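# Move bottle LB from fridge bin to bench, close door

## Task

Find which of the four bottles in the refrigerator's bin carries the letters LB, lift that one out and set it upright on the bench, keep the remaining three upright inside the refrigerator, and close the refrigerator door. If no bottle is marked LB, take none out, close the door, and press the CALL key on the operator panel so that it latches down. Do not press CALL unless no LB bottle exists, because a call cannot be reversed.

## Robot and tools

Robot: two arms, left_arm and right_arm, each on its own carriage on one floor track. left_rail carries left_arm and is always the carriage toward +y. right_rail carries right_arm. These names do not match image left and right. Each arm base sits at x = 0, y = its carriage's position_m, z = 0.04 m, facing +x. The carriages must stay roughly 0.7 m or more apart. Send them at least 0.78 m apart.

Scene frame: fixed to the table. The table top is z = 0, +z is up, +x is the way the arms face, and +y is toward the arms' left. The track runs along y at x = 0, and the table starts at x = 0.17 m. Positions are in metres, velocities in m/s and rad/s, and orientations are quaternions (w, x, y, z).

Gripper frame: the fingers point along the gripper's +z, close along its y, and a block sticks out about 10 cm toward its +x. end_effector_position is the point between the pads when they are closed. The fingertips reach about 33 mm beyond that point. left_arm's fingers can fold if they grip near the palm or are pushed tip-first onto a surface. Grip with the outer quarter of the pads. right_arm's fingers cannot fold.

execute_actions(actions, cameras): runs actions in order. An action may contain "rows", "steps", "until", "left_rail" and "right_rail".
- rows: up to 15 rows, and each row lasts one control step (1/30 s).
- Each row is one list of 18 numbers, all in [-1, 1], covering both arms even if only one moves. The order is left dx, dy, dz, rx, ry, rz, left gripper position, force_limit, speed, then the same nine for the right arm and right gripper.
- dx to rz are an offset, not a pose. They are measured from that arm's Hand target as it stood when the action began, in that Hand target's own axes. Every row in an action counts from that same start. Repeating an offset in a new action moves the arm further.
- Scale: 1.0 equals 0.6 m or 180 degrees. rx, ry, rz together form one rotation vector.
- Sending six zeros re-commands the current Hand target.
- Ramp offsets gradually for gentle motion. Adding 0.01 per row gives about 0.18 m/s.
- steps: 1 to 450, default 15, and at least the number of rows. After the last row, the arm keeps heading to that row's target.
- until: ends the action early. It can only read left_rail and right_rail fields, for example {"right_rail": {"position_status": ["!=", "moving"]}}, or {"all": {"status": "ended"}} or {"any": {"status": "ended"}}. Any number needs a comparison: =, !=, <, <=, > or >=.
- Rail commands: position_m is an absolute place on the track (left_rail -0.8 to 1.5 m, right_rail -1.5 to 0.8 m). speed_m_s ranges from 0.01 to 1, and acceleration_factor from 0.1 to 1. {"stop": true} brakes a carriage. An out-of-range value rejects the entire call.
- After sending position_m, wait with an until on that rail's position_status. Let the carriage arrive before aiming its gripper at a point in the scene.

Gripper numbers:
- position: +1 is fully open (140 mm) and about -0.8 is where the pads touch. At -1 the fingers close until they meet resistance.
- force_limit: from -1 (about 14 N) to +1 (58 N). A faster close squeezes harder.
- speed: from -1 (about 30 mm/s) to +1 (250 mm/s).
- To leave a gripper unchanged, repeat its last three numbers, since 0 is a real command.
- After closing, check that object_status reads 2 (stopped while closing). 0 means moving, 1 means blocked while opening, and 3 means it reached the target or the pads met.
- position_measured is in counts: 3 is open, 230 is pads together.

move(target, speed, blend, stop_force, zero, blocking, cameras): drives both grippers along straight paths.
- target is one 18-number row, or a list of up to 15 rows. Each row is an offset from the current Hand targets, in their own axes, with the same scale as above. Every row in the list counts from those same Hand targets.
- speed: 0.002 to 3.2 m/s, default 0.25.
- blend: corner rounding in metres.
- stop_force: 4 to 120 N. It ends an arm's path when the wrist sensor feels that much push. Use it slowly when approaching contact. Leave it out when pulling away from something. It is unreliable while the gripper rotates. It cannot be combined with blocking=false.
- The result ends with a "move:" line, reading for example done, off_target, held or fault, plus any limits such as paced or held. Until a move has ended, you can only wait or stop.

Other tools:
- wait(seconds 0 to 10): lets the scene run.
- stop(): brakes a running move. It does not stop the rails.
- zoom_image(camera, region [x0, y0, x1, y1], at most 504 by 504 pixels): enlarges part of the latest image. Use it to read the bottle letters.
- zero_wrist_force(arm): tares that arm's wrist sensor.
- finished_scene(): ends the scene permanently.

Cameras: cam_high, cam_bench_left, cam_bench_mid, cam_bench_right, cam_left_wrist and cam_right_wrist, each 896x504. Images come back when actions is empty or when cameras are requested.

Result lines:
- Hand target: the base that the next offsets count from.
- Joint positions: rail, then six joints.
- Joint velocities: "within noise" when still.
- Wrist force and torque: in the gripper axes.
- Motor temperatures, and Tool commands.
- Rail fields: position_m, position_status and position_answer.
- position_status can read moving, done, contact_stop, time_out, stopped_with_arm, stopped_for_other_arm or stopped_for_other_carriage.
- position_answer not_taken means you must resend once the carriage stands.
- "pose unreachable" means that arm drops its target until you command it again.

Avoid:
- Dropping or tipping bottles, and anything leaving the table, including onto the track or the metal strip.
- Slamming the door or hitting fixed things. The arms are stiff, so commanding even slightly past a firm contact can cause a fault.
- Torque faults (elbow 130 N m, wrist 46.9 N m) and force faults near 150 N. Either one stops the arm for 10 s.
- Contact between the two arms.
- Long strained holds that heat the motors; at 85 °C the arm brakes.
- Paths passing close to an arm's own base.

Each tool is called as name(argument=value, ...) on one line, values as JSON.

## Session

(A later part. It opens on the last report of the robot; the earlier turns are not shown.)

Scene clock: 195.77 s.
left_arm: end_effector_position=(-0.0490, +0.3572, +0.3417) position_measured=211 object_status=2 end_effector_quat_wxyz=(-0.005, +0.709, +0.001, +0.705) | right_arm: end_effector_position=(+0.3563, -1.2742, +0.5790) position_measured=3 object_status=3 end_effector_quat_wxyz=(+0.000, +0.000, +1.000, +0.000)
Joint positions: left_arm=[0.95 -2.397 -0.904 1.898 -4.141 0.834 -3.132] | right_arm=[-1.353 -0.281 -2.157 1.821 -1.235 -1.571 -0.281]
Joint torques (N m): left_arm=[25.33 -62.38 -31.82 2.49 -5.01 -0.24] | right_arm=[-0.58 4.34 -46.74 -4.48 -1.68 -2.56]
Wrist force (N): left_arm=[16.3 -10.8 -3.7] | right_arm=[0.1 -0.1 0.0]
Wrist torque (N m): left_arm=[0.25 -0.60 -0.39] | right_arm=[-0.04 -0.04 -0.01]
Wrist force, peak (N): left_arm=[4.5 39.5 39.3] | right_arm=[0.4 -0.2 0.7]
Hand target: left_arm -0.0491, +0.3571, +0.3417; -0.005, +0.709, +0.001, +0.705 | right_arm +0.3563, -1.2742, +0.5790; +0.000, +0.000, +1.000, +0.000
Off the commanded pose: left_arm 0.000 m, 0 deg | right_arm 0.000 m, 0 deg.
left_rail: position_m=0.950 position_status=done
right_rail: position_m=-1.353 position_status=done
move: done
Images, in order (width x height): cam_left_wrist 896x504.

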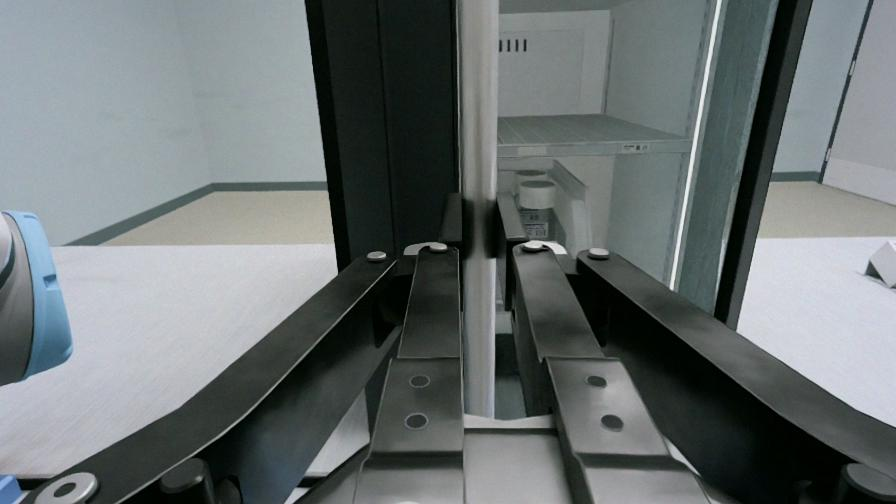

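move(target=[[0,0.115,-0.062,0,0,0,-1,0.5,-1,0,0,0,0,0,0,1,1,1],[0,0.238,-0.103,0,0,0,-1,0.5,-1,0,0,0,0,0,0,1,1,1]], speed=0.08, blend=0.01, cameras=["cam_left_wrist"])

Scene clock: 203.20 s.
left_arm: end_effector_position=(-0.1097, +0.2139, +0.3412) position_measured=228 object_status=2 end_effector_quat_wxyz=(-0.005, +0.709, +0.001, +0.705) | right_arm: end_effector_position=(+0.3563, -1.2742, +0.5790) position_measured=3 object_status=3 end_effector_quat_wxyz=(+0.000, +0.000, +1.000, +0.000)
Joint positions: left_arm=[0.95 -2.321 -0.742 1.546 -3.953 0.758 -3.131] | right_arm=[-1.353 -0.281 -2.157 1.821 -1.235 -1.571 -0.281]
Joint torques (N m): left_arm=[19.19 -84.78 -40.63 5.78 -3.52 2.04] | right_arm=[-0.6 2.96 -46.04 -4.8 -1.76 -2.81]
Wrist force (N): left_arm=[-1.0 -4.2 3.1] | right_arm=[0.0 0.0 0.1]
Wrist torque (N m): left_arm=[-0.38 0.03 -0.25] | right_arm=[-0.01 -0.02 -0.01]
Wrist force, peak (N): left_arm=[3.7 -36.2 -40.9] | right_arm=[0.3 -0.4 0.4]
Hand target: left_arm -0.1097, +0.2138, +0.3412; -0.005, +0.709, +0.001, +0.705 | right_arm +0.3563, -1.2742, +0.5790; +0.000, +0.000, +1.000, +0.000
Off the commanded pose: left_arm 0.000 m, 0 deg | right_arm 0.000 m, 0 deg.
left_rail: position_m=0.950 position_status=done
right_rail: position_m=-1.353 position_status=done
move: done
Images, in order (width x height): cam_left_wrist 896x504.

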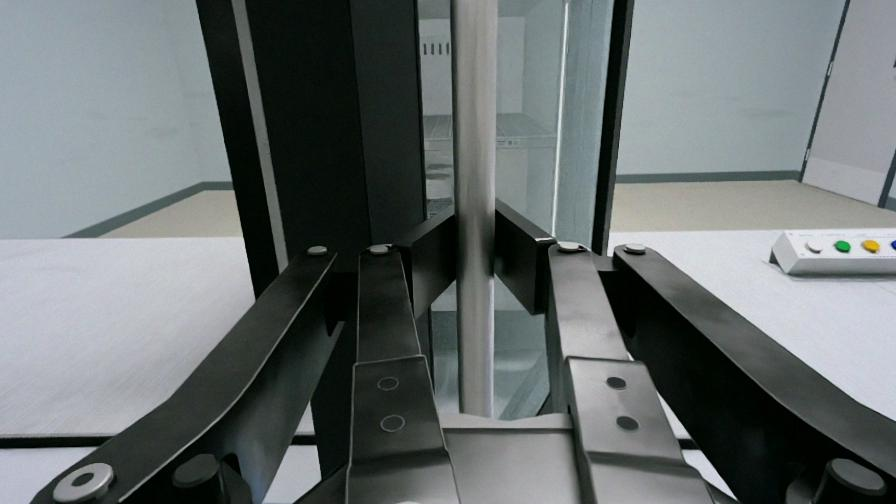

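move(target=[0,0.115,-0.015,0,0,0,-1,0.5,-1,0,0,0,0,0,0,1,1,1], speed=0.08, cameras=["cam_left_wrist","cam_high"])

Scene clock: 210.33 s.
left_arm: end_effector_position=(-0.1182, +0.1448, +0.3409) position_measured=228 object_status=2 end_effector_quat_wxyz=(-0.005, +0.709, +0.001, +0.705) | right_arm: end_effector_position=(+0.3563, -1.2742, +0.5790) position_measured=3 object_status=3 end_effector_quat_wxyz=(+0.000, +0.000, +1.000, +0.000)
Joint positions: left_arm=[0.95 -2.276 -0.664 1.381 -3.866 0.713 -3.13] | right_arm=[-1.353 -0.281 -2.157 1.821 -1.235 -1.571 -0.281]
Joint torques (N m): left_arm=[21.16 -96.1 -42.2 4.95 -3.31 1.94] | right_arm=[1.43 4.73 -47.18 -5.04 -1.74 -2.05]
Wrist force (N): left_arm=[-1.1 -4.1 3.0] | right_arm=[0.0 -0.2 0.2]
Wrist torque (N m): left_arm=[-0.38 0.04 -0.27] | right_arm=[-0.05 -0.01 0.00]
Wrist force, peak (N): left_arm=[-0.6 -6.5 2.9] | right_arm=[0.1 -0.1 0.6]
Hand target: left_arm -0.1182, +0.1447, +0.3409; -0.005, +0.709, +0.001, +0.705 | right_arm +0.3563, -1.2742, +0.5790; +0.000, +0.000, +1.000, +0.000
Off the commanded pose: left_arm 0.000 m, 0 deg | right_arm 0.000 m, 0 deg.
left_rail: position_m=0.950 position_status=done
right_rail: position_m=-1.353 position_status=done
move: done
Images, in order (width x height): cam_high 896x504, cam_left_wrist 896x504.

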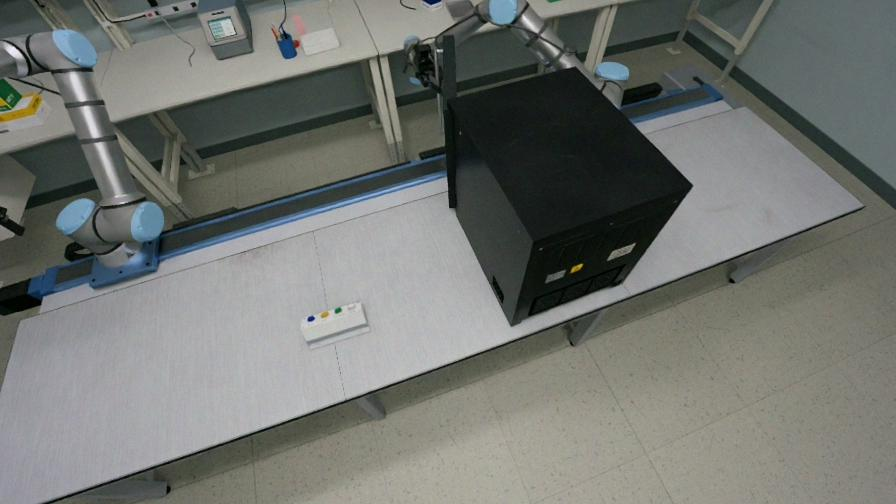

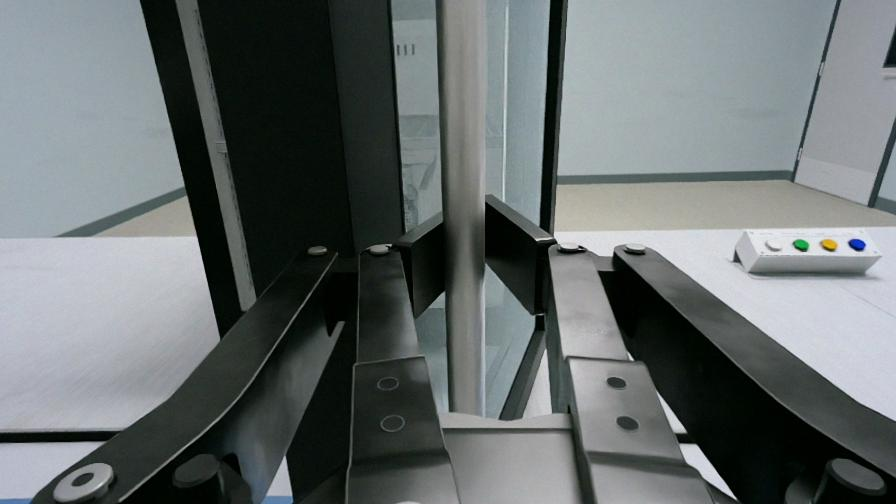

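move(target=[[0,0,0,0,0,0,0.0,0.5,0,0,0,0,0,0,0,1,1,1],[0,0.01,-0.2,0,0,0,0.0,0.5,0,0,0,0,0,0,0,1,1,1],[0.05,-0.33,-0.2,0,0,0,0.0,0.5,0,0,0,0,0,0,0,1,1,1],[0.05,-0.36,0.2,0,0,0,0.0,0.5,0,0,0,0,0,0,0,1,1,1]], speed=[0.1,0.15,0.3,0.3], blend=[0,0.02,0.05,0], cameras=["cam_left_wrist","cam_high"])

zoom_image(camera="cam_left_wrist", region=[380, 180, 600, 360])

Scene clock: 231.70 s.
left_arm: end_effector_position=(-0.2236, +0.1411, +0.3416) position_measured=129 object_status=3 end_effector_quat_wxyz=(-0.005, +0.709, +0.001, +0.705) | right_arm: end_effector_position=(+0.3563, -1.2742, +0.5790) position_measured=3 object_status=3 end_effector_quat_wxyz=(+0.000, +0.000, +1.000, +0.000)
Joint positions: left_arm=[0.95 -2.355 -0.584 1.212 -3.775 0.793 -3.131] | right_arm=[-1.353 -0.281 -2.157 1.821 -1.235 -1.571 -0.281]
Joint torques (N m): left_arm=[1.68 -117.91 -38.65 2.35 -0.14 -0.37] | right_arm=[-2.06 2.99 -47.66 -4.69 -1.85 -2.62]
Wrist force (N): left_arm=[-0.5 -2.9 2.7] | right_arm=[0.0 -0.1 0.1]
Wrist torque (N m): left_arm=[-0.52 -0.07 0.12] | right_arm=[-0.03 -0.01 0.00]
Wrist force, peak (N): left_arm=[-0.5 -7.2 5.2] | right_arm=[0.2 -0.4 0.6]
Hand target: left_arm -0.2236, +0.1411, +0.3416; -0.005, +0.709, +0.001, +0.705 (not the last commanded pose) | right_arm +0.3563, -1.2742, +0.5790; +0.000, +0.000, +1.000, +0.000
Tool commands: left_gripper/position=+0.003922 left_gripper/force_limit=+0.498039 left_gripper/speed=+0.003922 right_gripper/position=+1.0 right_gripper/force_limit=+1.0 right_gripper/speed=+1.0
Off the commanded pose: left_arm 0.316 m, 0 deg | right_arm 0.000 m, 0 deg.
FORCE FAULT: contact force on the left arm reached its limit, and that arm stopped for 10 seconds. The contact can be on any part of that arm, not only on its tool. That arm's remaining commands of this call were not run. That arm's target is now where it stood when the stop ended, not its last command. That arm accepts commands again.
left_rail: position_m=0.950 position_status=done
right_rail: position_m=-1.353 position_status=done
move: fault (left_arm); path passed 2 of 4 targets
Images, in order (width x height): cam_high 896x504, cam_left_wrist 896x504.

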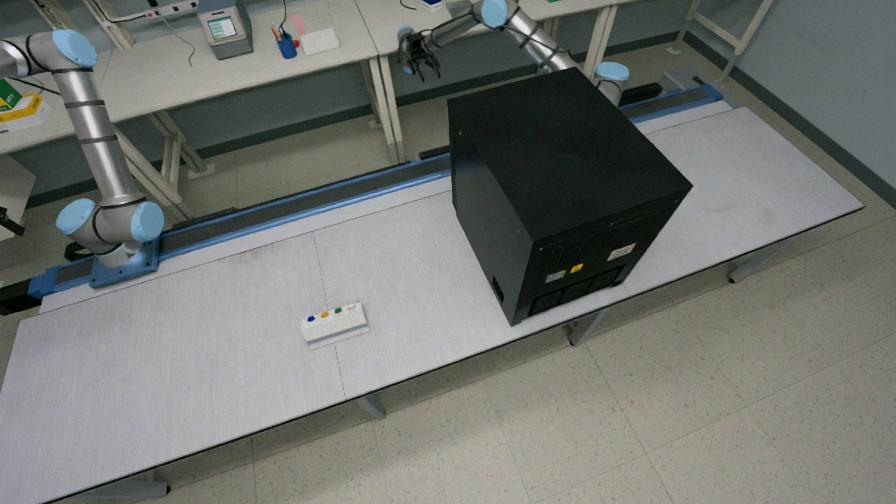

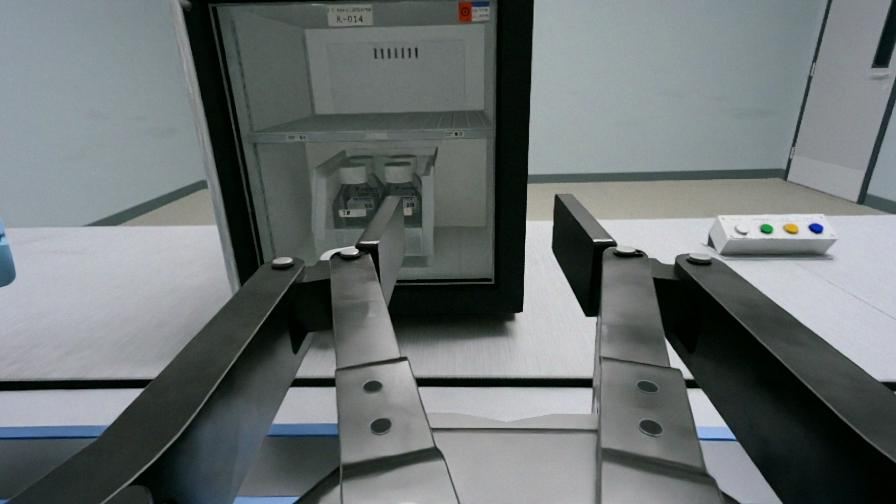

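Scaled by 2.291 from the camera's 896x504 image, which has a finer 1280x720 frame.

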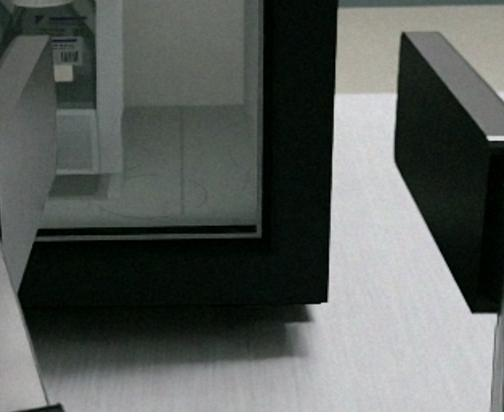

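wait(seconds=0, cameras=["cam_bench_mid","cam_bench_left"])

zoom_image(camera="cam_bench_mid", region=[380, 50, 700, 270])

Scene clock: 238.47 s.
left_arm: end_effector_position=(-0.2236, +0.1411, +0.3416) position_measured=129 object_status=3 end_effector_quat_wxyz=(-0.005, +0.709, +0.001, +0.705) | right_arm: end_effector_position=(+0.3563, -1.2742, +0.5790) position_measured=3 object_status=3 end_effector_quat_wxyz=(+0.000, +0.000, +1.000, +0.000)
Joint positions: left_arm=[0.95 -2.355 -0.584 1.212 -3.775 0.793 -3.131] | right_arm=[-1.353 -0.281 -2.157 1.821 -1.235 -1.571 -0.281]
Joint torques (N m): left_arm=[-1.31 -120.72 -37.01 2.42 -0.06 -0.25] | right_arm=[-1.76 4.89 -48.38 -4.73 -1.46 -2.33]
Wrist force (N): left_arm=[-0.4 -3.0 2.9] | right_arm=[-0.1 0.1 0.6]
Wrist torque (N m): left_arm=[-0.54 -0.09 0.11] | right_arm=[0.01 0.01 0.00]
Wrist force, peak (N): left_arm=[-0.8 -3.3 3.4] | right_arm=[0.4 -0.3 0.7]
Hand target: left_arm -0.2236, +0.1411, +0.3416; -0.005, +0.709, +0.001, +0.705 (not the last commanded pose) | right_arm +0.3563, -1.2742, +0.5790; +0.000, +0.000, +1.000, +0.000
Tool commands: left_gripper/position=+0.003922 left_gripper/force_limit=+0.498039 left_gripper/speed=+0.003922 right_gripper/position=+1.0 right_gripper/force_limit=+1.0 right_gripper/speed=+1.0
Off the commanded pose: left_arm 0.316 m, 0 deg | right_arm 0.000 m, 0 deg.
left_rail: position_m=0.950 position_status=done
right_rail: position_m=-1.353 position_status=done
Images, in order (width x height): cam_bench_left 896x504, cam_bench_mid 896x504.

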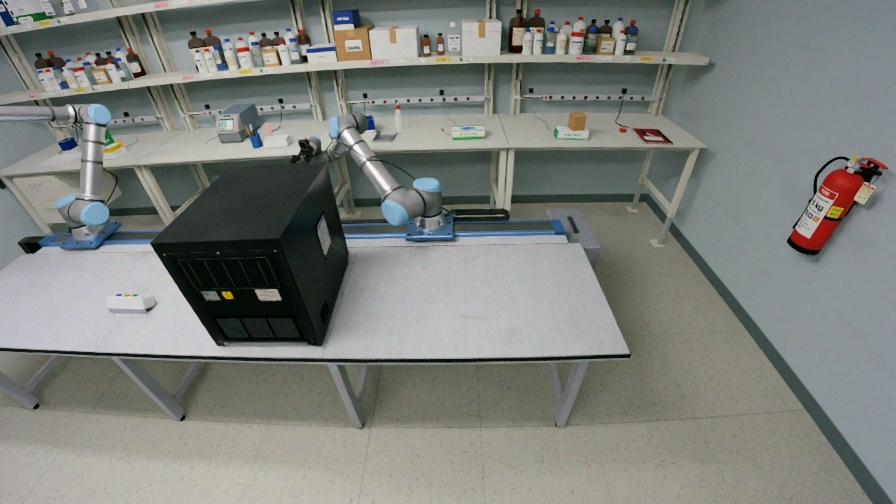

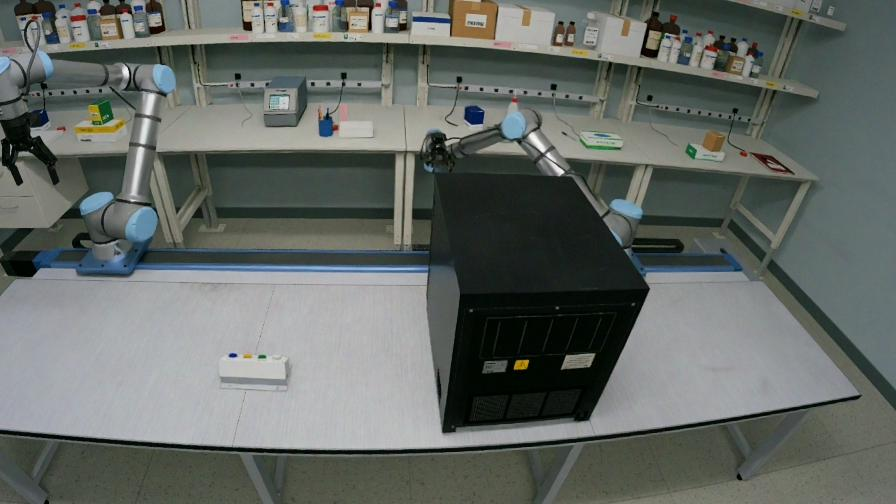

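Scaled by 1.575 from the camera's 896x504 image, which has a finer 1280x720 frame.

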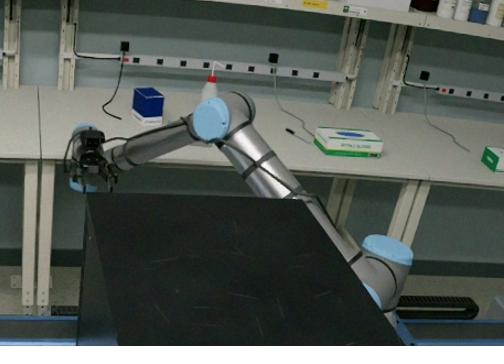

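move(target=[[0,-0.593,0.5,0,0,0,0.3,0.5,1,0,0,0,0,0,0,1,1,1],[0,-0.5985,0.752,0,0,0,0.3,0.5,1,0,0,0,0,0,0,1,1,1]], speed=[0.3,0.1], blend=[0.02,0], cameras=["cam_left_wrist"])

execute_actions(actions=[{"rows":[[0,0.0,0,0,0,0,-1,0.5,-1,0,0,0,0,0,0,1,1,1]],"steps":100}], cameras=["cam_left_wrist"])

Scene clock: 252.60 s.
left_arm: end_effector_position=(+0.2246, +0.5038, +0.3417) position_measured=91 object_status=3 end_effector_quat_wxyz=(-0.005, +0.709, +0.001, +0.705) | right_arm: end_effector_position=(+0.3563, -1.2742, +0.5790) position_measured=3 object_status=3 end_effector_quat_wxyz=(+0.000, +0.000, +1.000, +0.000)
Joint positions: left_arm=[0.95 -2.209 -1.117 2.4 -4.432 0.646 -3.13] | right_arm=[-1.353 -0.281 -2.157 1.821 -1.235 -1.571 -0.281]
Joint torques (N m): left_arm=[17.31 -71.04 -5.22 -0.61 -2.31 2.44] | right_arm=[-3.36 3.66 -46.95 -4.38 -1.54 -2.61]
Wrist force (N): left_arm=[-0.4 -2.9 2.8] | right_arm=[0.2 -0.2 0.3]
Wrist torque (N m): left_arm=[-0.53 -0.09 -0.23] | right_arm=[-0.04 -0.06 -0.01]
Wrist force, peak (N): left_arm=[-0.2 -4.7 4.0] | right_arm=[0.3 -0.5 0.6]
Hand target: left_arm +0.2247, +0.5038, +0.3417; -0.005, +0.709, +0.001, +0.705 | right_arm +0.3563, -1.2742, +0.5790; +0.000, +0.000, +1.000, +0.000
Off the commanded pose: left_arm 0.000 m, 0 deg | right_arm 0.000 m, 0 deg.
left_rail: position_m=0.950 position_status=done
right_rail: position_m=-1.353 position_status=done
move: done
Images, in order (width x height): cam_left_wrist 896x504.

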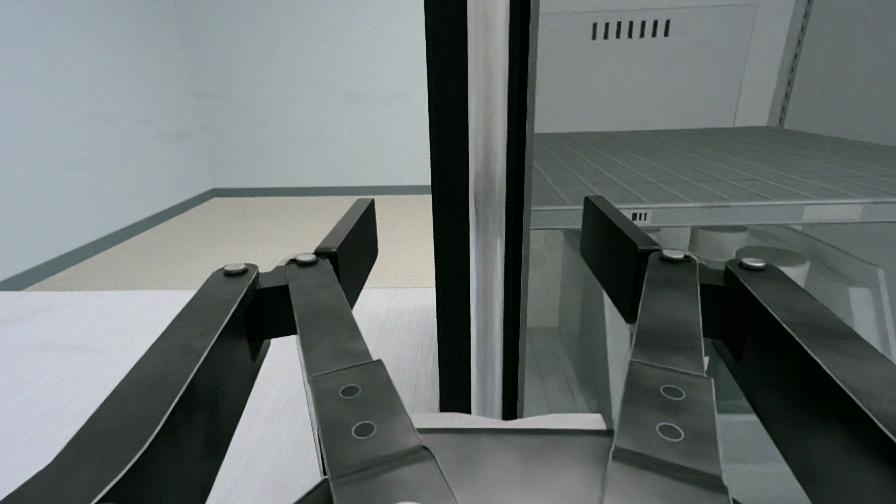

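Scene clock: 256.13 s.
left_arm: end_effector_position=(+0.2247, +0.5037, +0.3417) position_measured=211 object_status=2 end_effector_quat_wxyz=(-0.005, +0.709, +0.001, +0.705) | right_arm: end_effector_position=(+0.3563, -1.2742, +0.5790) position_measured=3 object_status=3 end_effector_quat_wxyz=(+0.000, +0.000, +1.000, +0.000)
Joint positions: left_arm=[0.95 -2.208 -1.117 2.4 -4.432 0.646 -3.13] | right_arm=[-1.353 -0.281 -2.157 1.821 -1.235 -1.571 -0.281]
Joint torques (N m): left_arm=[18.55 -70.75 26.94 -0.3 38.17 2.56] | right_arm=[-1.59 6.37 -47.9 -4.81 -1.21 -2.01]
Wrist force (N): left_arm=[-18.0 95.5 21.4] | right_arm=[0.2 -0.2 0.5]
Wrist torque (N m): left_arm=[-3.12 -0.37 -0.43] | right_arm=[-0.06 -0.04 0.00]
Wrist force, peak (N): left_arm=[-18.0 95.5 21.4] | right_arm=[0.3 -0.5 0.3]
Hand target: left_arm +0.2247, +0.5037, +0.3417; -0.005, +0.709, +0.001, +0.705 | right_arm +0.3563, -1.2742, +0.5790; +0.000, +0.000, +1.000, +0.000
Off the commanded pose: left_arm 0.000 m, 0 deg | right_arm 0.000 m, 0 deg.
left_rail: position_m=0.950 position_status=done
right_rail: position_m=-1.353 position_status=done
Images, in order (width x height): cam_left_wrist 896x504.

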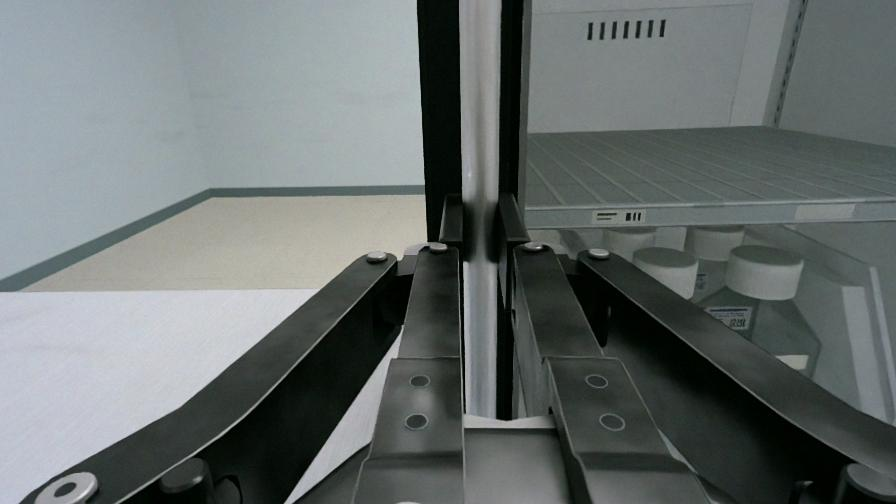

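move(target=[[0,0.0057,0,0,0,0,-1,0.5,-1,0,0,0,0,0,0,1,1,1],[0,0.0213,-0.0827,0,0,0,-1,0.5,-1,0,0,0,0,0,0,1,1,1],[0,0.0445,-0.1627,0,0,0,-1,0.5,-1,0,0,0,0,0,0,1,1,1],[0,0.0787,-0.2455,0,0,0,-1,0.5,-1,0,0,0,0,0,0,1,1,1],[0,0.1537,-0.3595,0,0,0,-1,0.5,-1,0,0,0,0,0,0,1,1,1],[0,0.1995,-0.416,0,0,0,-1,0.5,-1,0,0,0,0,0,0,1,1,1],[0,0.2445,-0.4595,0,0,0,-1,0.5,-1,0,0,0,0,0,0,1,1,1],[0,0.3595,-0.521,0,0,0,-1,0.5,-1,0,0,0,0,0,0,1,1,1],[0,0.483,-0.5607,0,0,0,-1,0.5,-1,0,0,0,0,0,0,1,1,1],[0,0.598,-0.5745,0,0,0,-1,0.5,-1,0,0,0,0,0,0,1,1,1]], speed=0.09, blend=[0,0.005,0.005,0.005,0.005,0.005,0.005,0.005,0.005,0], cameras=["cam_left_wrist"])

Scene clock: 271.77 s.
left_arm: end_effector_position=(-0.1171, +0.1423, +0.3411) position_measured=228 object_status=2 end_effector_quat_wxyz=(-0.005, +0.709, +0.001, +0.705) | right_arm: end_effector_position=(+0.3563, -1.2742, +0.5790) position_measured=3 object_status=3 end_effector_quat_wxyz=(+0.000, +0.000, +1.000, +0.000)
Joint positions: left_arm=[0.95 -2.273 -0.662 1.376 -3.863 0.71 -3.13] | right_arm=[-1.353 -0.281 -2.157 1.821 -1.235 -1.571 -0.281]
Joint torques (N m): left_arm=[17.94 -97 -42.79 4.68 -3.1 1.9] | right_arm=[-0.12 4.05 -48.27 -4.94 -1.41 -2.56]
Wrist force (N): left_arm=[-3.2 -10.0 2.4] | right_arm=[0.0 -0.2 0.3]
Wrist torque (N m): left_arm=[-1.72 0.51 -0.26] | right_arm=[-0.05 -0.01 0.00]
Wrist force, peak (N): left_arm=[-18.4 95.9 21.8] | right_arm=[0.4 -0.5 0.4]
Hand target: left_arm -0.1171, +0.1422, +0.3411; -0.005, +0.709, +0.001, +0.705 | right_arm +0.3563, -1.2742, +0.5790; +0.000, +0.000, +1.000, +0.000
Off the commanded pose: left_arm 0.000 m, 0 deg | right_arm 0.000 m, 0 deg.
left_rail: position_m=0.950 position_status=done
right_rail: position_m=-1.353 position_status=done
move: done
Images, in order (width x height): cam_left_wrist 896x504.

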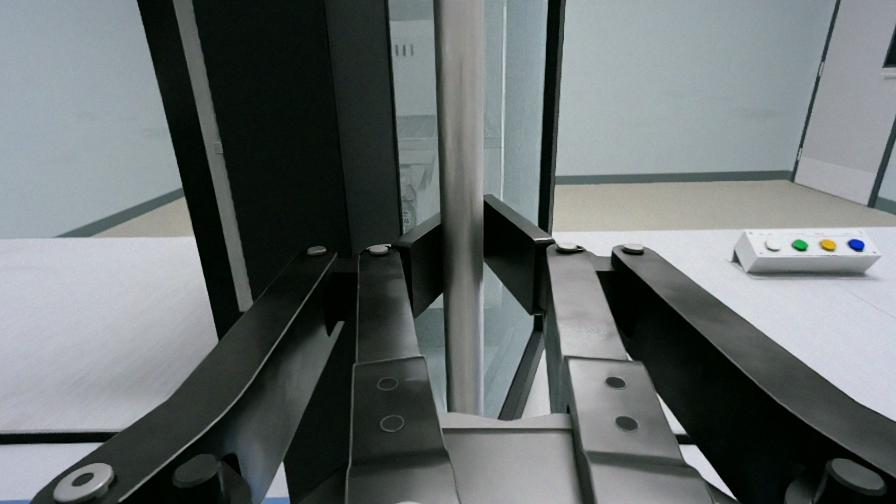

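execute_actions(actions=[{"rows":[[0,0,0,0,0,0,-0.35,0.5,-1,0,0,0,0,0,0,1,1,1]],"steps":50}], cameras=["cam_left_wrist"])

Scene clock: 276.17 s.
left_arm: end_effector_position=(-0.1171, +0.1422, +0.3411) position_measured=173 object_status=3 end_effector_quat_wxyz=(-0.005, +0.709, +0.001, +0.705) | right_arm: end_effector_position=(+0.3563, -1.2742, +0.5790) position_measured=3 object_status=3 end_effector_quat_wxyz=(+0.000, +0.000, +1.000, +0.000)
Joint positions: left_arm=[0.95 -2.273 -0.662 1.376 -3.863 0.71 -3.13] | right_arm=[-1.353 -0.281 -2.157 1.821 -1.235 -1.571 -0.281]
Joint torques (N m): left_arm=[11.55 -102.3 -37.12 1.89 1.05 1.54] | right_arm=[-2.72 3.18 -48.59 -5.02 -1.69 -1.97]
Wrist force (N): left_arm=[-2.2 -9.1 3.3] | right_arm=[0.2 -0.2 0.2]
Wrist torque (N m): left_arm=[-1.58 0.30 -0.25] | right_arm=[-0.04 -0.05 -0.01]
Wrist force, peak (N): left_arm=[-3.1 -12.6 2.4] | right_arm=[0.0 -0.7 0.2]
Hand target: left_arm -0.1171, +0.1422, +0.3411; -0.005, +0.709, +0.001, +0.705 | right_arm +0.3563, -1.2742, +0.5790; +0.000, +0.000, +1.000, +0.000
Off the commanded pose: left_arm 0.000 m, 0 deg | right_arm 0.000 m, 0 deg.
left_rail: position_m=0.950 position_status=done
right_rail: position_m=-1.353 position_status=done
Images, in order (width x height): cam_left_wrist 896x504.

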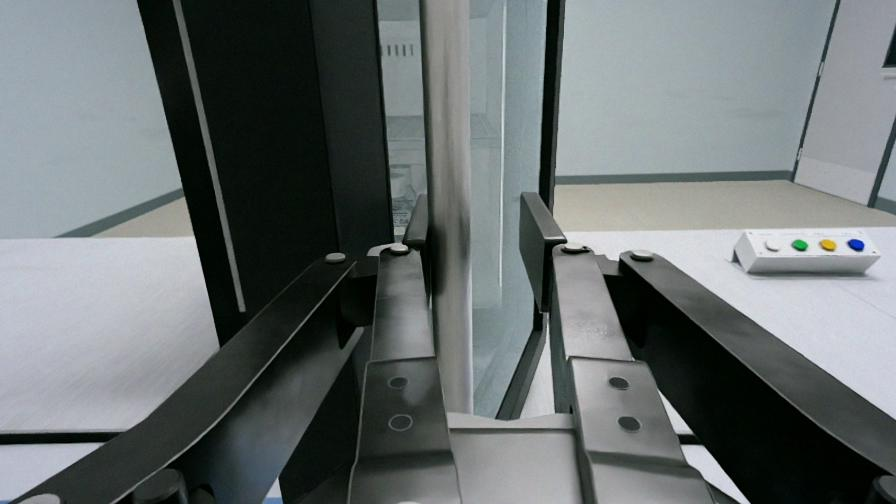

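move(target=[[0,0.17,-0.045,0.06,0,0,-0.35,0.5,-1,0,0,0,0,0,0,1,1,1],[0,0.32,-0.045,0.12,0,0,-0.35,0.5,-1,0,0,0,0,0,0,1,1,1]], speed=0.1, blend=0.01, cameras=["cam_left_wrist","cam_high"])

Scene clock: 285.67 s.
left_arm: end_effector_position=(-0.1417, -0.0480, +0.3401) position_measured=173 object_status=3 end_effector_quat_wxyz=(-0.121, +0.687, +0.112, +0.708) | right_arm: end_effector_position=(+0.3563, -1.2742, +0.5790) position_measured=3 object_status=3 end_effector_quat_wxyz=(+0.000, +0.000, +1.000, +0.000)
Joint positions: left_arm=[0.95 -2.112 -0.008 0.035 -3.128 0.873 -3.16] | right_arm=[-1.353 -0.281 -2.157 1.821 -1.235 -1.571 -0.281]
Joint torques (N m): left_arm=[-16.97 -124.53 -55.8 6.66 -2.63 -3.11] | right_arm=[0.48 4.45 -48.77 -4.7 -1.73 -2.08]
Wrist force (N): left_arm=[-2.2 -8.9 3.3] | right_arm=[0.1 -0.2 0.1]
Wrist torque (N m): left_arm=[-1.54 0.28 0.10] | right_arm=[-0.05 -0.03 0.00]
Wrist force, peak (N): left_arm=[-2.1 -12.0 3.7] | right_arm=[0.2 -0.3 0.8]
Hand target: left_arm -0.1426, -0.0500, +0.3401; -0.138, +0.695, +0.133, +0.693 | right_arm +0.3563, -1.2742, +0.5790; +0.000, +0.000, +1.000, +0.000
Off the commanded pose: left_arm 0.002 m, 4 deg | right_arm 0.000 m, 0 deg.
left_rail: position_m=0.950 position_status=done
right_rail: position_m=-1.353 position_status=done
elbow stopped short (left arm): the move would have taken joint 4 (elbow) straighter than the controller allows.
move: off_target (left_arm)
Images, in order (width x height): cam_high 896x504, cam_left_wrist 896x504.

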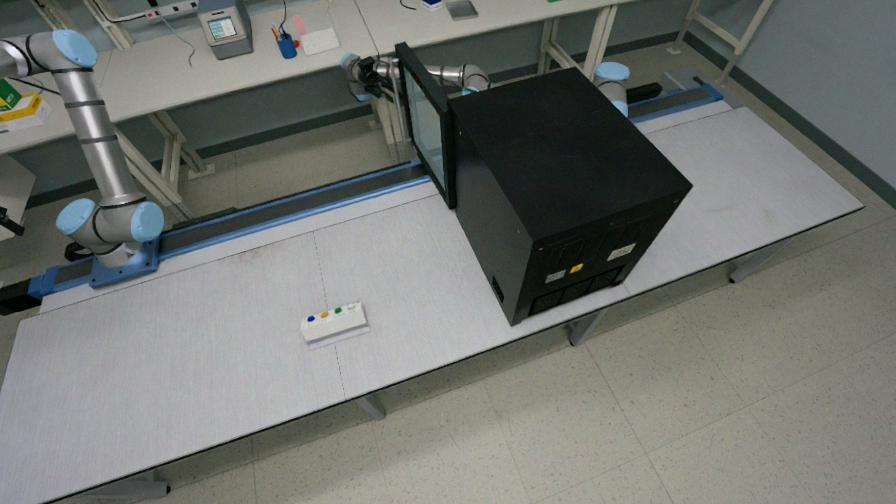

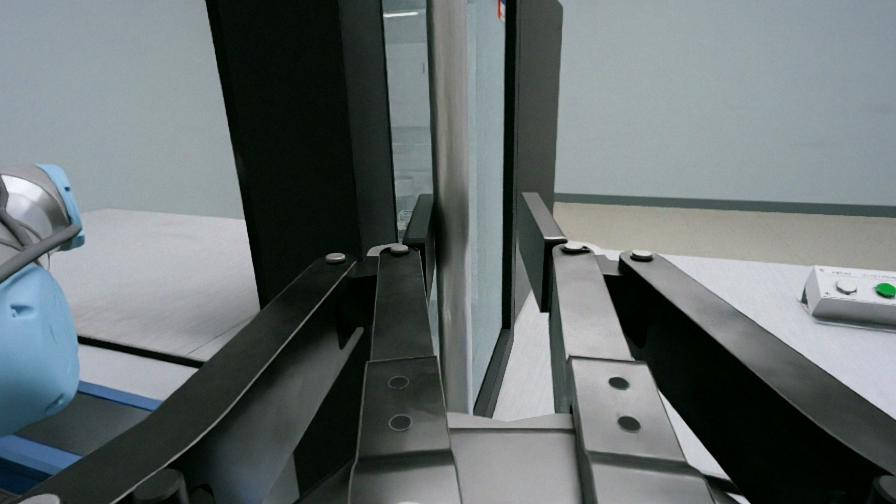

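move(target=[0,-0.04,0,0,0,0,-0.35,0.5,-1,0,0,0,0,0,0,1,1,1], speed=0.1, cameras=["cam_left_wrist","cam_high"])

Scene clock: 290.03 s.
left_arm: end_effector_position=(-0.1511, -0.0267, +0.3403) position_measured=173 object_status=3 end_effector_quat_wxyz=(-0.135, +0.694, +0.130, +0.695) | right_arm: end_effector_position=(+0.3563, -1.2742, +0.5790) position_measured=3 object_status=3 end_effector_quat_wxyz=(+0.000, +0.000, +1.000, +0.000)
Joint positions: left_arm=[0.95 -2.118 -0.016 0.035 -3.157 0.924 -3.137] | right_arm=[-1.353 -0.281 -2.157 1.821 -1.235 -1.571 -0.281]
Joint torques (N m): left_arm=[-19.92 -158.79 -52.97 0.46 2.54 1.49] | right_arm=[-4.67 4.75 -47.22 -4.71 -1.16 -2.17]
Wrist force (N): left_arm=[-2.0 -8.8 3.3] | right_arm=[0.1 -0.4 0.3]
Wrist torque (N m): left_arm=[-1.53 0.28 -0.23] | right_arm=[-0.10 -0.02 0.00]
Wrist force, peak (N): left_arm=[-2.2 -9.8 3.3] | right_arm=[0.3 -0.2 0.7]
Hand target: left_arm -0.1516, -0.0277, +0.3403; -0.138, +0.695, +0.133, +0.693 | right_arm +0.3563, -1.2742, +0.5790; +0.000, +0.000, +1.000, +0.000
Off the commanded pose: left_arm 0.001 m, 1 deg | right_arm 0.000 m, 0 deg.
left_rail: position_m=0.950 position_status=done
right_rail: position_m=-1.353 position_status=done
elbow stopped short (left arm): the move would have taken joint 4 (elbow) straighter than the controller allows.
move: done
Images, in order (width x height): cam_high 896x504, cam_left_wrist 896x504.

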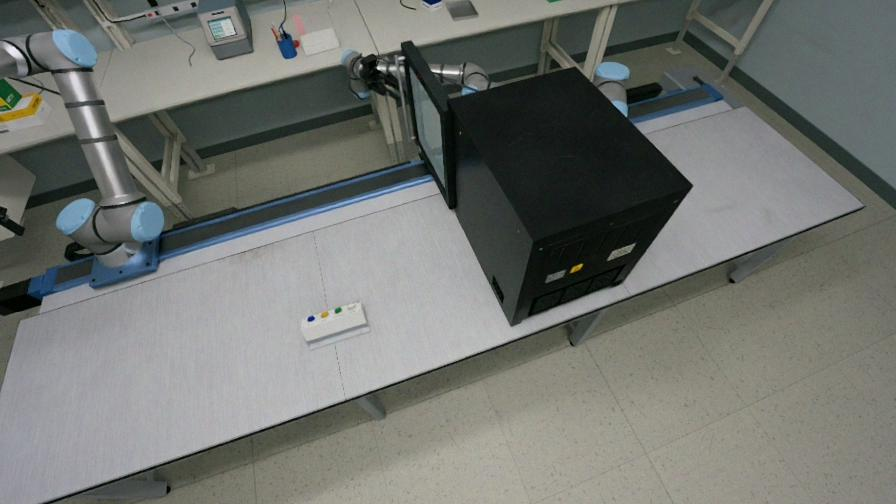

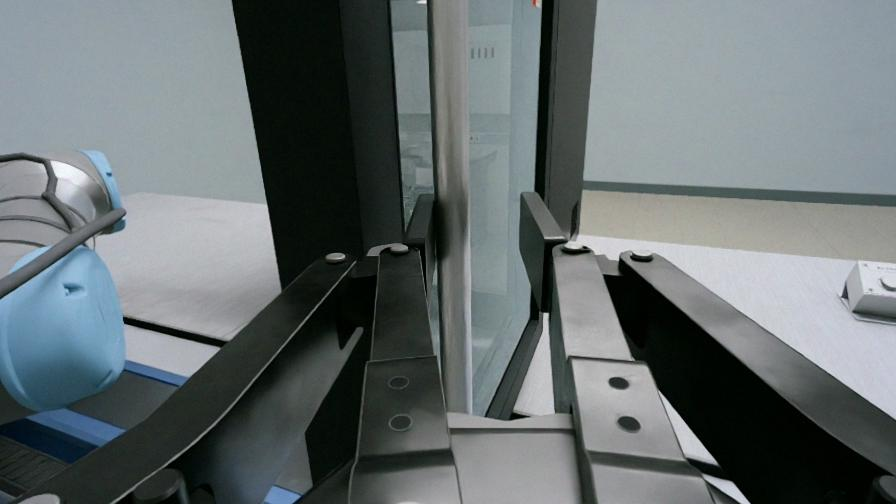

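execute_actions(actions=[{"right_rail":{"position_m":-0.75},"steps":90,"until":{"right_rail":{"position_status":["!=","moving"]}}}])

move(target=[[-0.08,0,0,0,0,0,-0.35,0.5,-1,0.343,0.618,0.05,-0.19,0.19,0.19,1,0.5,0],[-0.16,0,0,0,0,0,-0.35,0.5,-1,0.837,0.902,0.215,-0.385,0.385,0.385,1,0.5,0]], speed=0.35, blend=0.05, cameras=["cam_left_wrist","cam_right_wrist","cam_high"])

Scene clock: 312.37 s.
left_arm: end_effector_position=(-0.1511, -0.0266, +0.3403) position_measured=173 object_status=3 end_effector_quat_wxyz=(-0.135, +0.694, +0.130, +0.695) | right_arm: end_effector_position=(+0.3563, -0.6714, +0.5790) position_measured=3 object_status=3 end_effector_quat_wxyz=(+0.000, +0.000, +1.000, +0.000)
Joint positions: left_arm=[0.95 -2.118 -0.016 0.035 -3.157 0.925 -3.136] | right_arm=[-0.75 -0.281 -2.157 1.821 -1.235 -1.571 -0.281]
Joint torques (N m): left_arm=[-19.14 -161.24 -42.29 0.48 2.07 2.04] | right_arm=[0 4.7 -48.79 -4.8 -0.84 -2.19]
Wrist force (N): left_arm=[-2.3 -9.0 3.3] | right_arm=[0.2 -0.3 0.3]
Wrist torque (N m): left_arm=[-1.59 0.32 -0.23] | right_arm=[-0.07 -0.05 -0.01]
Wrist force, peak (N): left_arm=[-2.3 -9.2 3.3] | right_arm=[0.3 -2.8 0.4]
Hand target: left_arm -0.1516, -0.0277, +0.3403; -0.138, +0.695, +0.133, +0.693 | right_arm +0.3563, -0.6714, +0.5790; +0.000, +0.000, +1.000, +0.000
Tool commands: left_gripper/position=-0.35 left_gripper/force_limit=+0.5 left_gripper/speed=-1.0 right_gripper/position=+1.0 right_gripper/force_limit=+1.0 right_gripper/speed=+1.0
Off the commanded pose: left_arm 0.001 m, 1 deg | right_arm 0.000 m, 0 deg.
left_rail: position_m=0.950 position_status=done
right_rail: position_m=-0.750 position_status=done
elbow stopped short (left arm): the move would have taken joint 4 (elbow) straighter than the controller allows.

Scene clock: 317.93 s.
left_arm: end_effector_position=(-0.1514, -0.0256, +0.2444) position_measured=173 object_status=3 end_effector_quat_wxyz=(-0.132, +0.693, +0.126, +0.697) | right_arm: end_effector_position=(-0.1458, -0.1302, +0.4499) position_measured=3 object_status=3 end_effector_quat_wxyz=(+0.500, -0.500, -0.500, -0.500)
Joint positions: left_arm=[0.95 -2.121 0.066 0.035 -3.234 0.917 -3.14] | right_arm=[-0.75 1.467 -2.033 2.389 -0.357 1.467 0]
Joint torques (N m): left_arm=[-17.56 -125.06 -41.44 -0.08 -3.45 -1.54] | right_arm=[6.21 11.64 -51.88 -0.29 2.88 2.48]
Wrist force (N): left_arm=[-1.2 -8.6 2.7] | right_arm=[1.6 1.1 2.3]
Wrist torque (N m): left_arm=[-1.47 0.28 0.10] | right_arm=[0.25 -0.34 -0.11]
Wrist force, peak (N): left_arm=[-1.6 -9.4 2.8] | right_arm=[1.2 2.4 3.9]
Hand target: left_arm -0.1521, -0.0272, +0.2443; -0.138, +0.695, +0.133, +0.693 | right_arm -0.1459, -0.1302, +0.4499; +0.500, -0.500, -0.500, -0.500
Off the commanded pose: left_arm 0.002 m, 1 deg | right_arm 0.000 m, 0 deg.
left_rail: position_m=0.950 position_status=done
right_rail: position_m=-0.750 position_status=done
elbow stopped short (left arm): the move would have taken joint 4 (elbow) straighter than the controller allows.
move: done; limits=paced
Images, in order (width x height): cam_high 896x504, cam_left_wrist 896x504, cam_right_wrist 896x504.

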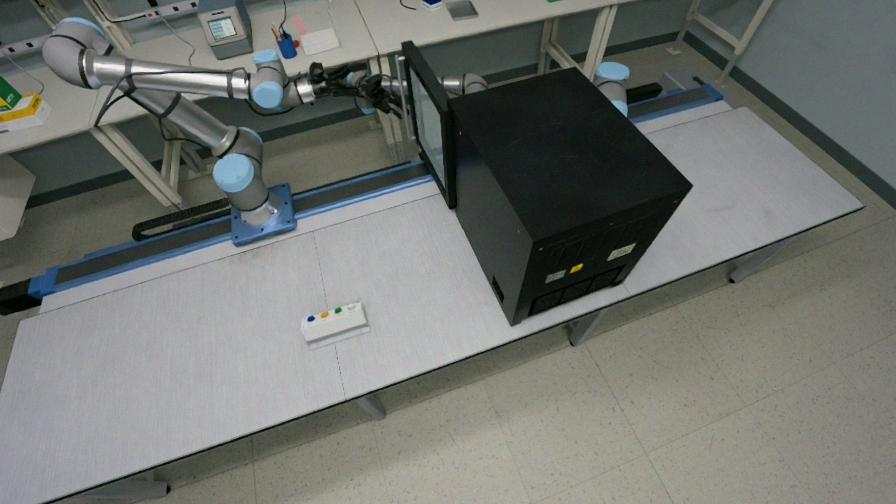

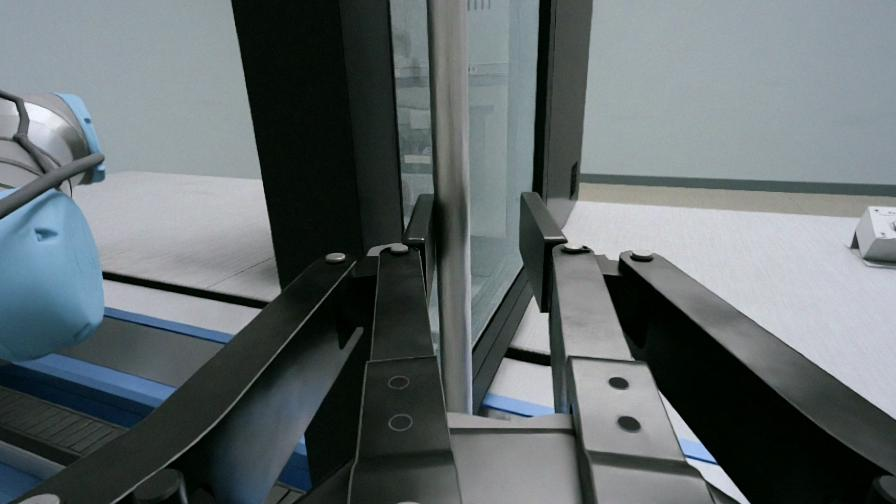

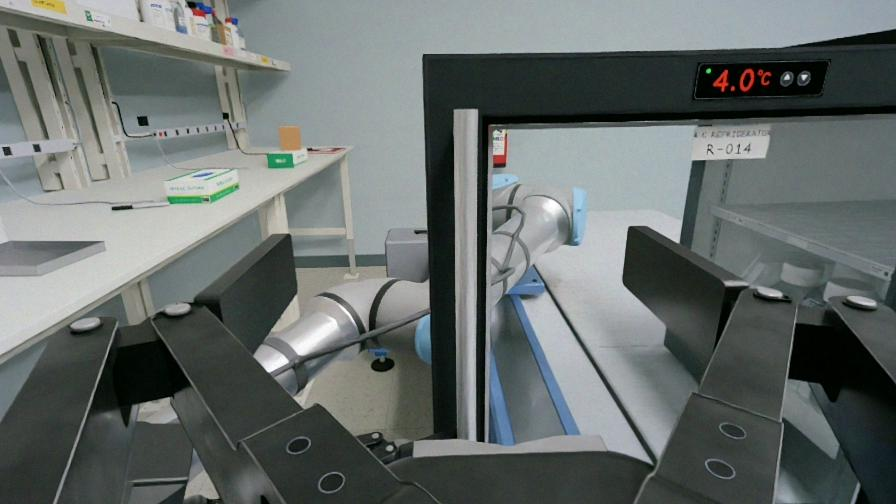

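move(target=[[0,0,0,0,0,0,-0.35,0.5,-1,0,0.008,0.175,0,0,0,1,0.5,0]], speed=0.1, cameras=["cam_right_wrist"])

Scene clock: 325.43 s.
left_arm: end_effector_position=(-0.1514, -0.0256, +0.2444) position_measured=173 object_status=3 end_effector_quat_wxyz=(-0.132, +0.693, +0.126, +0.697) | right_arm: end_effector_position=(-0.1410, -0.0253, +0.4500) position_measured=3 object_status=3 end_effector_quat_wxyz=(+0.500, -0.500, -0.500, -0.500)
Joint positions: left_arm=[0.95 -2.121 0.066 0.035 -3.234 0.917 -3.14] | right_arm=[-0.75 1.483 -1.811 2.256 -0.445 1.484 0]
Joint torques (N m): left_arm=[-18.23 -123.99 -42.58 -0.15 -3.54 0.46] | right_arm=[10.35 -8.14 -50.03 -6.13 2.86 1.03]
Wrist force (N): left_arm=[-1.3 -9.1 2.7] | right_arm=[1.9 1.1 2.4]
Wrist torque (N m): left_arm=[-1.57 0.31 0.09] | right_arm=[0.27 -0.40 -0.11]
Wrist force, peak (N): left_arm=[-1.2 -9.3 2.6] | right_arm=[1.7 1.0 3.6]
Hand target: left_arm -0.1521, -0.0272, +0.2443; -0.138, +0.695, +0.133, +0.693 | right_arm -0.1410, -0.0252, +0.4500; +0.500, -0.500, -0.500, -0.500
Off the commanded pose: left_arm 0.002 m, 1 deg | right_arm 0.000 m, 0 deg.
left_rail: position_m=0.950 position_status=done
right_rail: position_m=-0.750 position_status=done
elbow stopped short (left arm): the move would have taken joint 4 (elbow) straighter than the controller allows.
move: done
Images, in order (width x height): cam_right_wrist 896x504.

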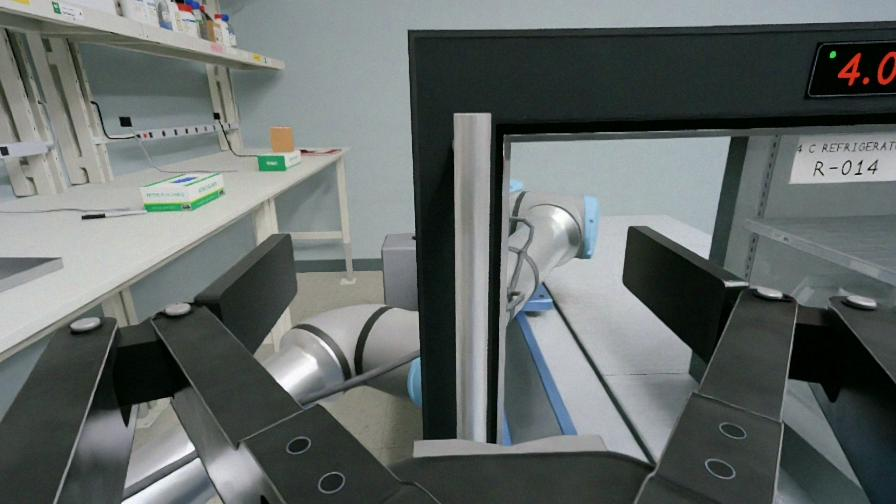

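execute_actions(actions=[{"rows":[[0,0,0,0,0,0,-0.35,0.5,-1,0,0.0115,0.005,0,0,0,1,0.5,0]],"steps":20},{"rows":[[0,0,0,0,0,0,-0.35,0.5,-1,0,0,0,0,0,0,-1,-0.2,-1]],"steps":160}], cameras=["cam_right_wrist","cam_left_wrist"])

Scene clock: 337.03 s.
left_arm: end_effector_position=(-0.1514, -0.0256, +0.2444) position_measured=173 object_status=3 end_effector_quat_wxyz=(-0.132, +0.693, +0.126, +0.697) | right_arm: end_effector_position=(-0.1341, -0.0222, +0.4500) position_measured=208 object_status=2 end_effector_quat_wxyz=(+0.500, -0.500, -0.500, -0.500)
Joint positions: left_arm=[0.95 -2.121 0.066 0.035 -3.234 0.917 -3.14] | right_arm=[-0.75 1.466 -1.809 2.255 -0.446 1.466 0]
Joint torques (N m): left_arm=[-16.34 -124.68 -42.44 1.19 -2.82 0.36] | right_arm=[-45.49 -6.59 -47.67 -2.29 17.92 0.15]
Wrist force (N): left_arm=[-1.9 -9.0 3.3] | right_arm=[7.4 -43.9 -4.2]
Wrist torque (N m): left_arm=[-1.57 0.36 0.09] | right_arm=[0.58 -0.32 -0.10]
Wrist force, peak (N): left_arm=[-1.6 -9.4 3.5] | right_arm=[7.4 -44.1 -4.5]
Hand target: left_arm -0.1521, -0.0272, +0.2443; -0.138, +0.695, +0.133, +0.693 | right_arm -0.1341, -0.0222, +0.4500; +0.500, -0.500, -0.500, -0.500
Off the commanded pose: left_arm 0.002 m, 1 deg | right_arm 0.000 m, 0 deg.
left_rail: position_m=0.950 position_status=done
right_rail: position_m=-0.750 position_status=done
elbow stopped short (left arm): the move would have taken joint 4 (elbow) straighter than the controller allows.
Images, in order (width x height): cam_left_wrist 896x504, cam_right_wrist 896x504.

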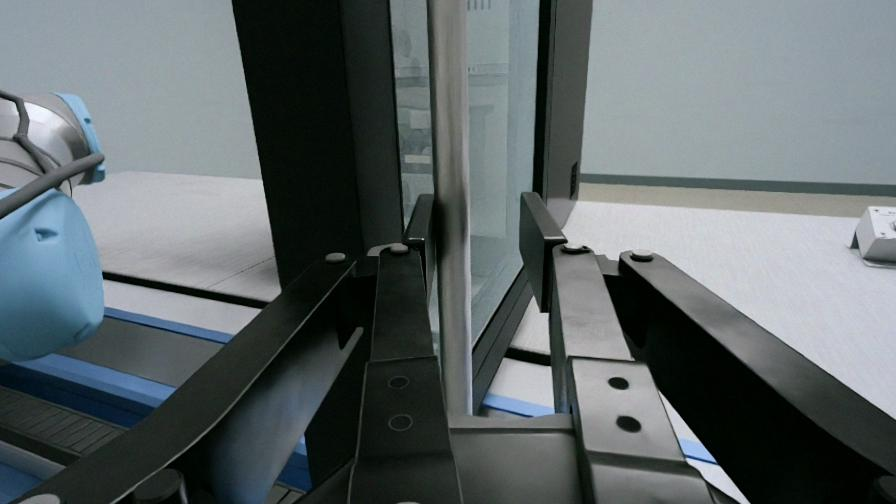

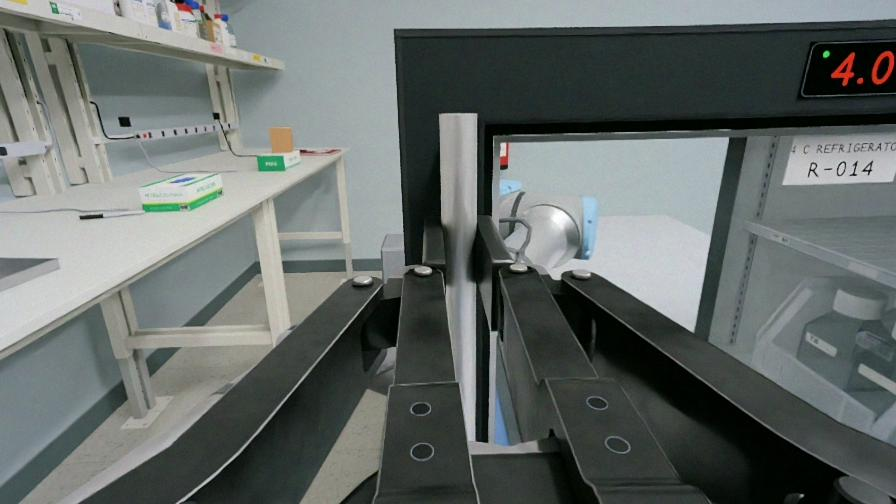

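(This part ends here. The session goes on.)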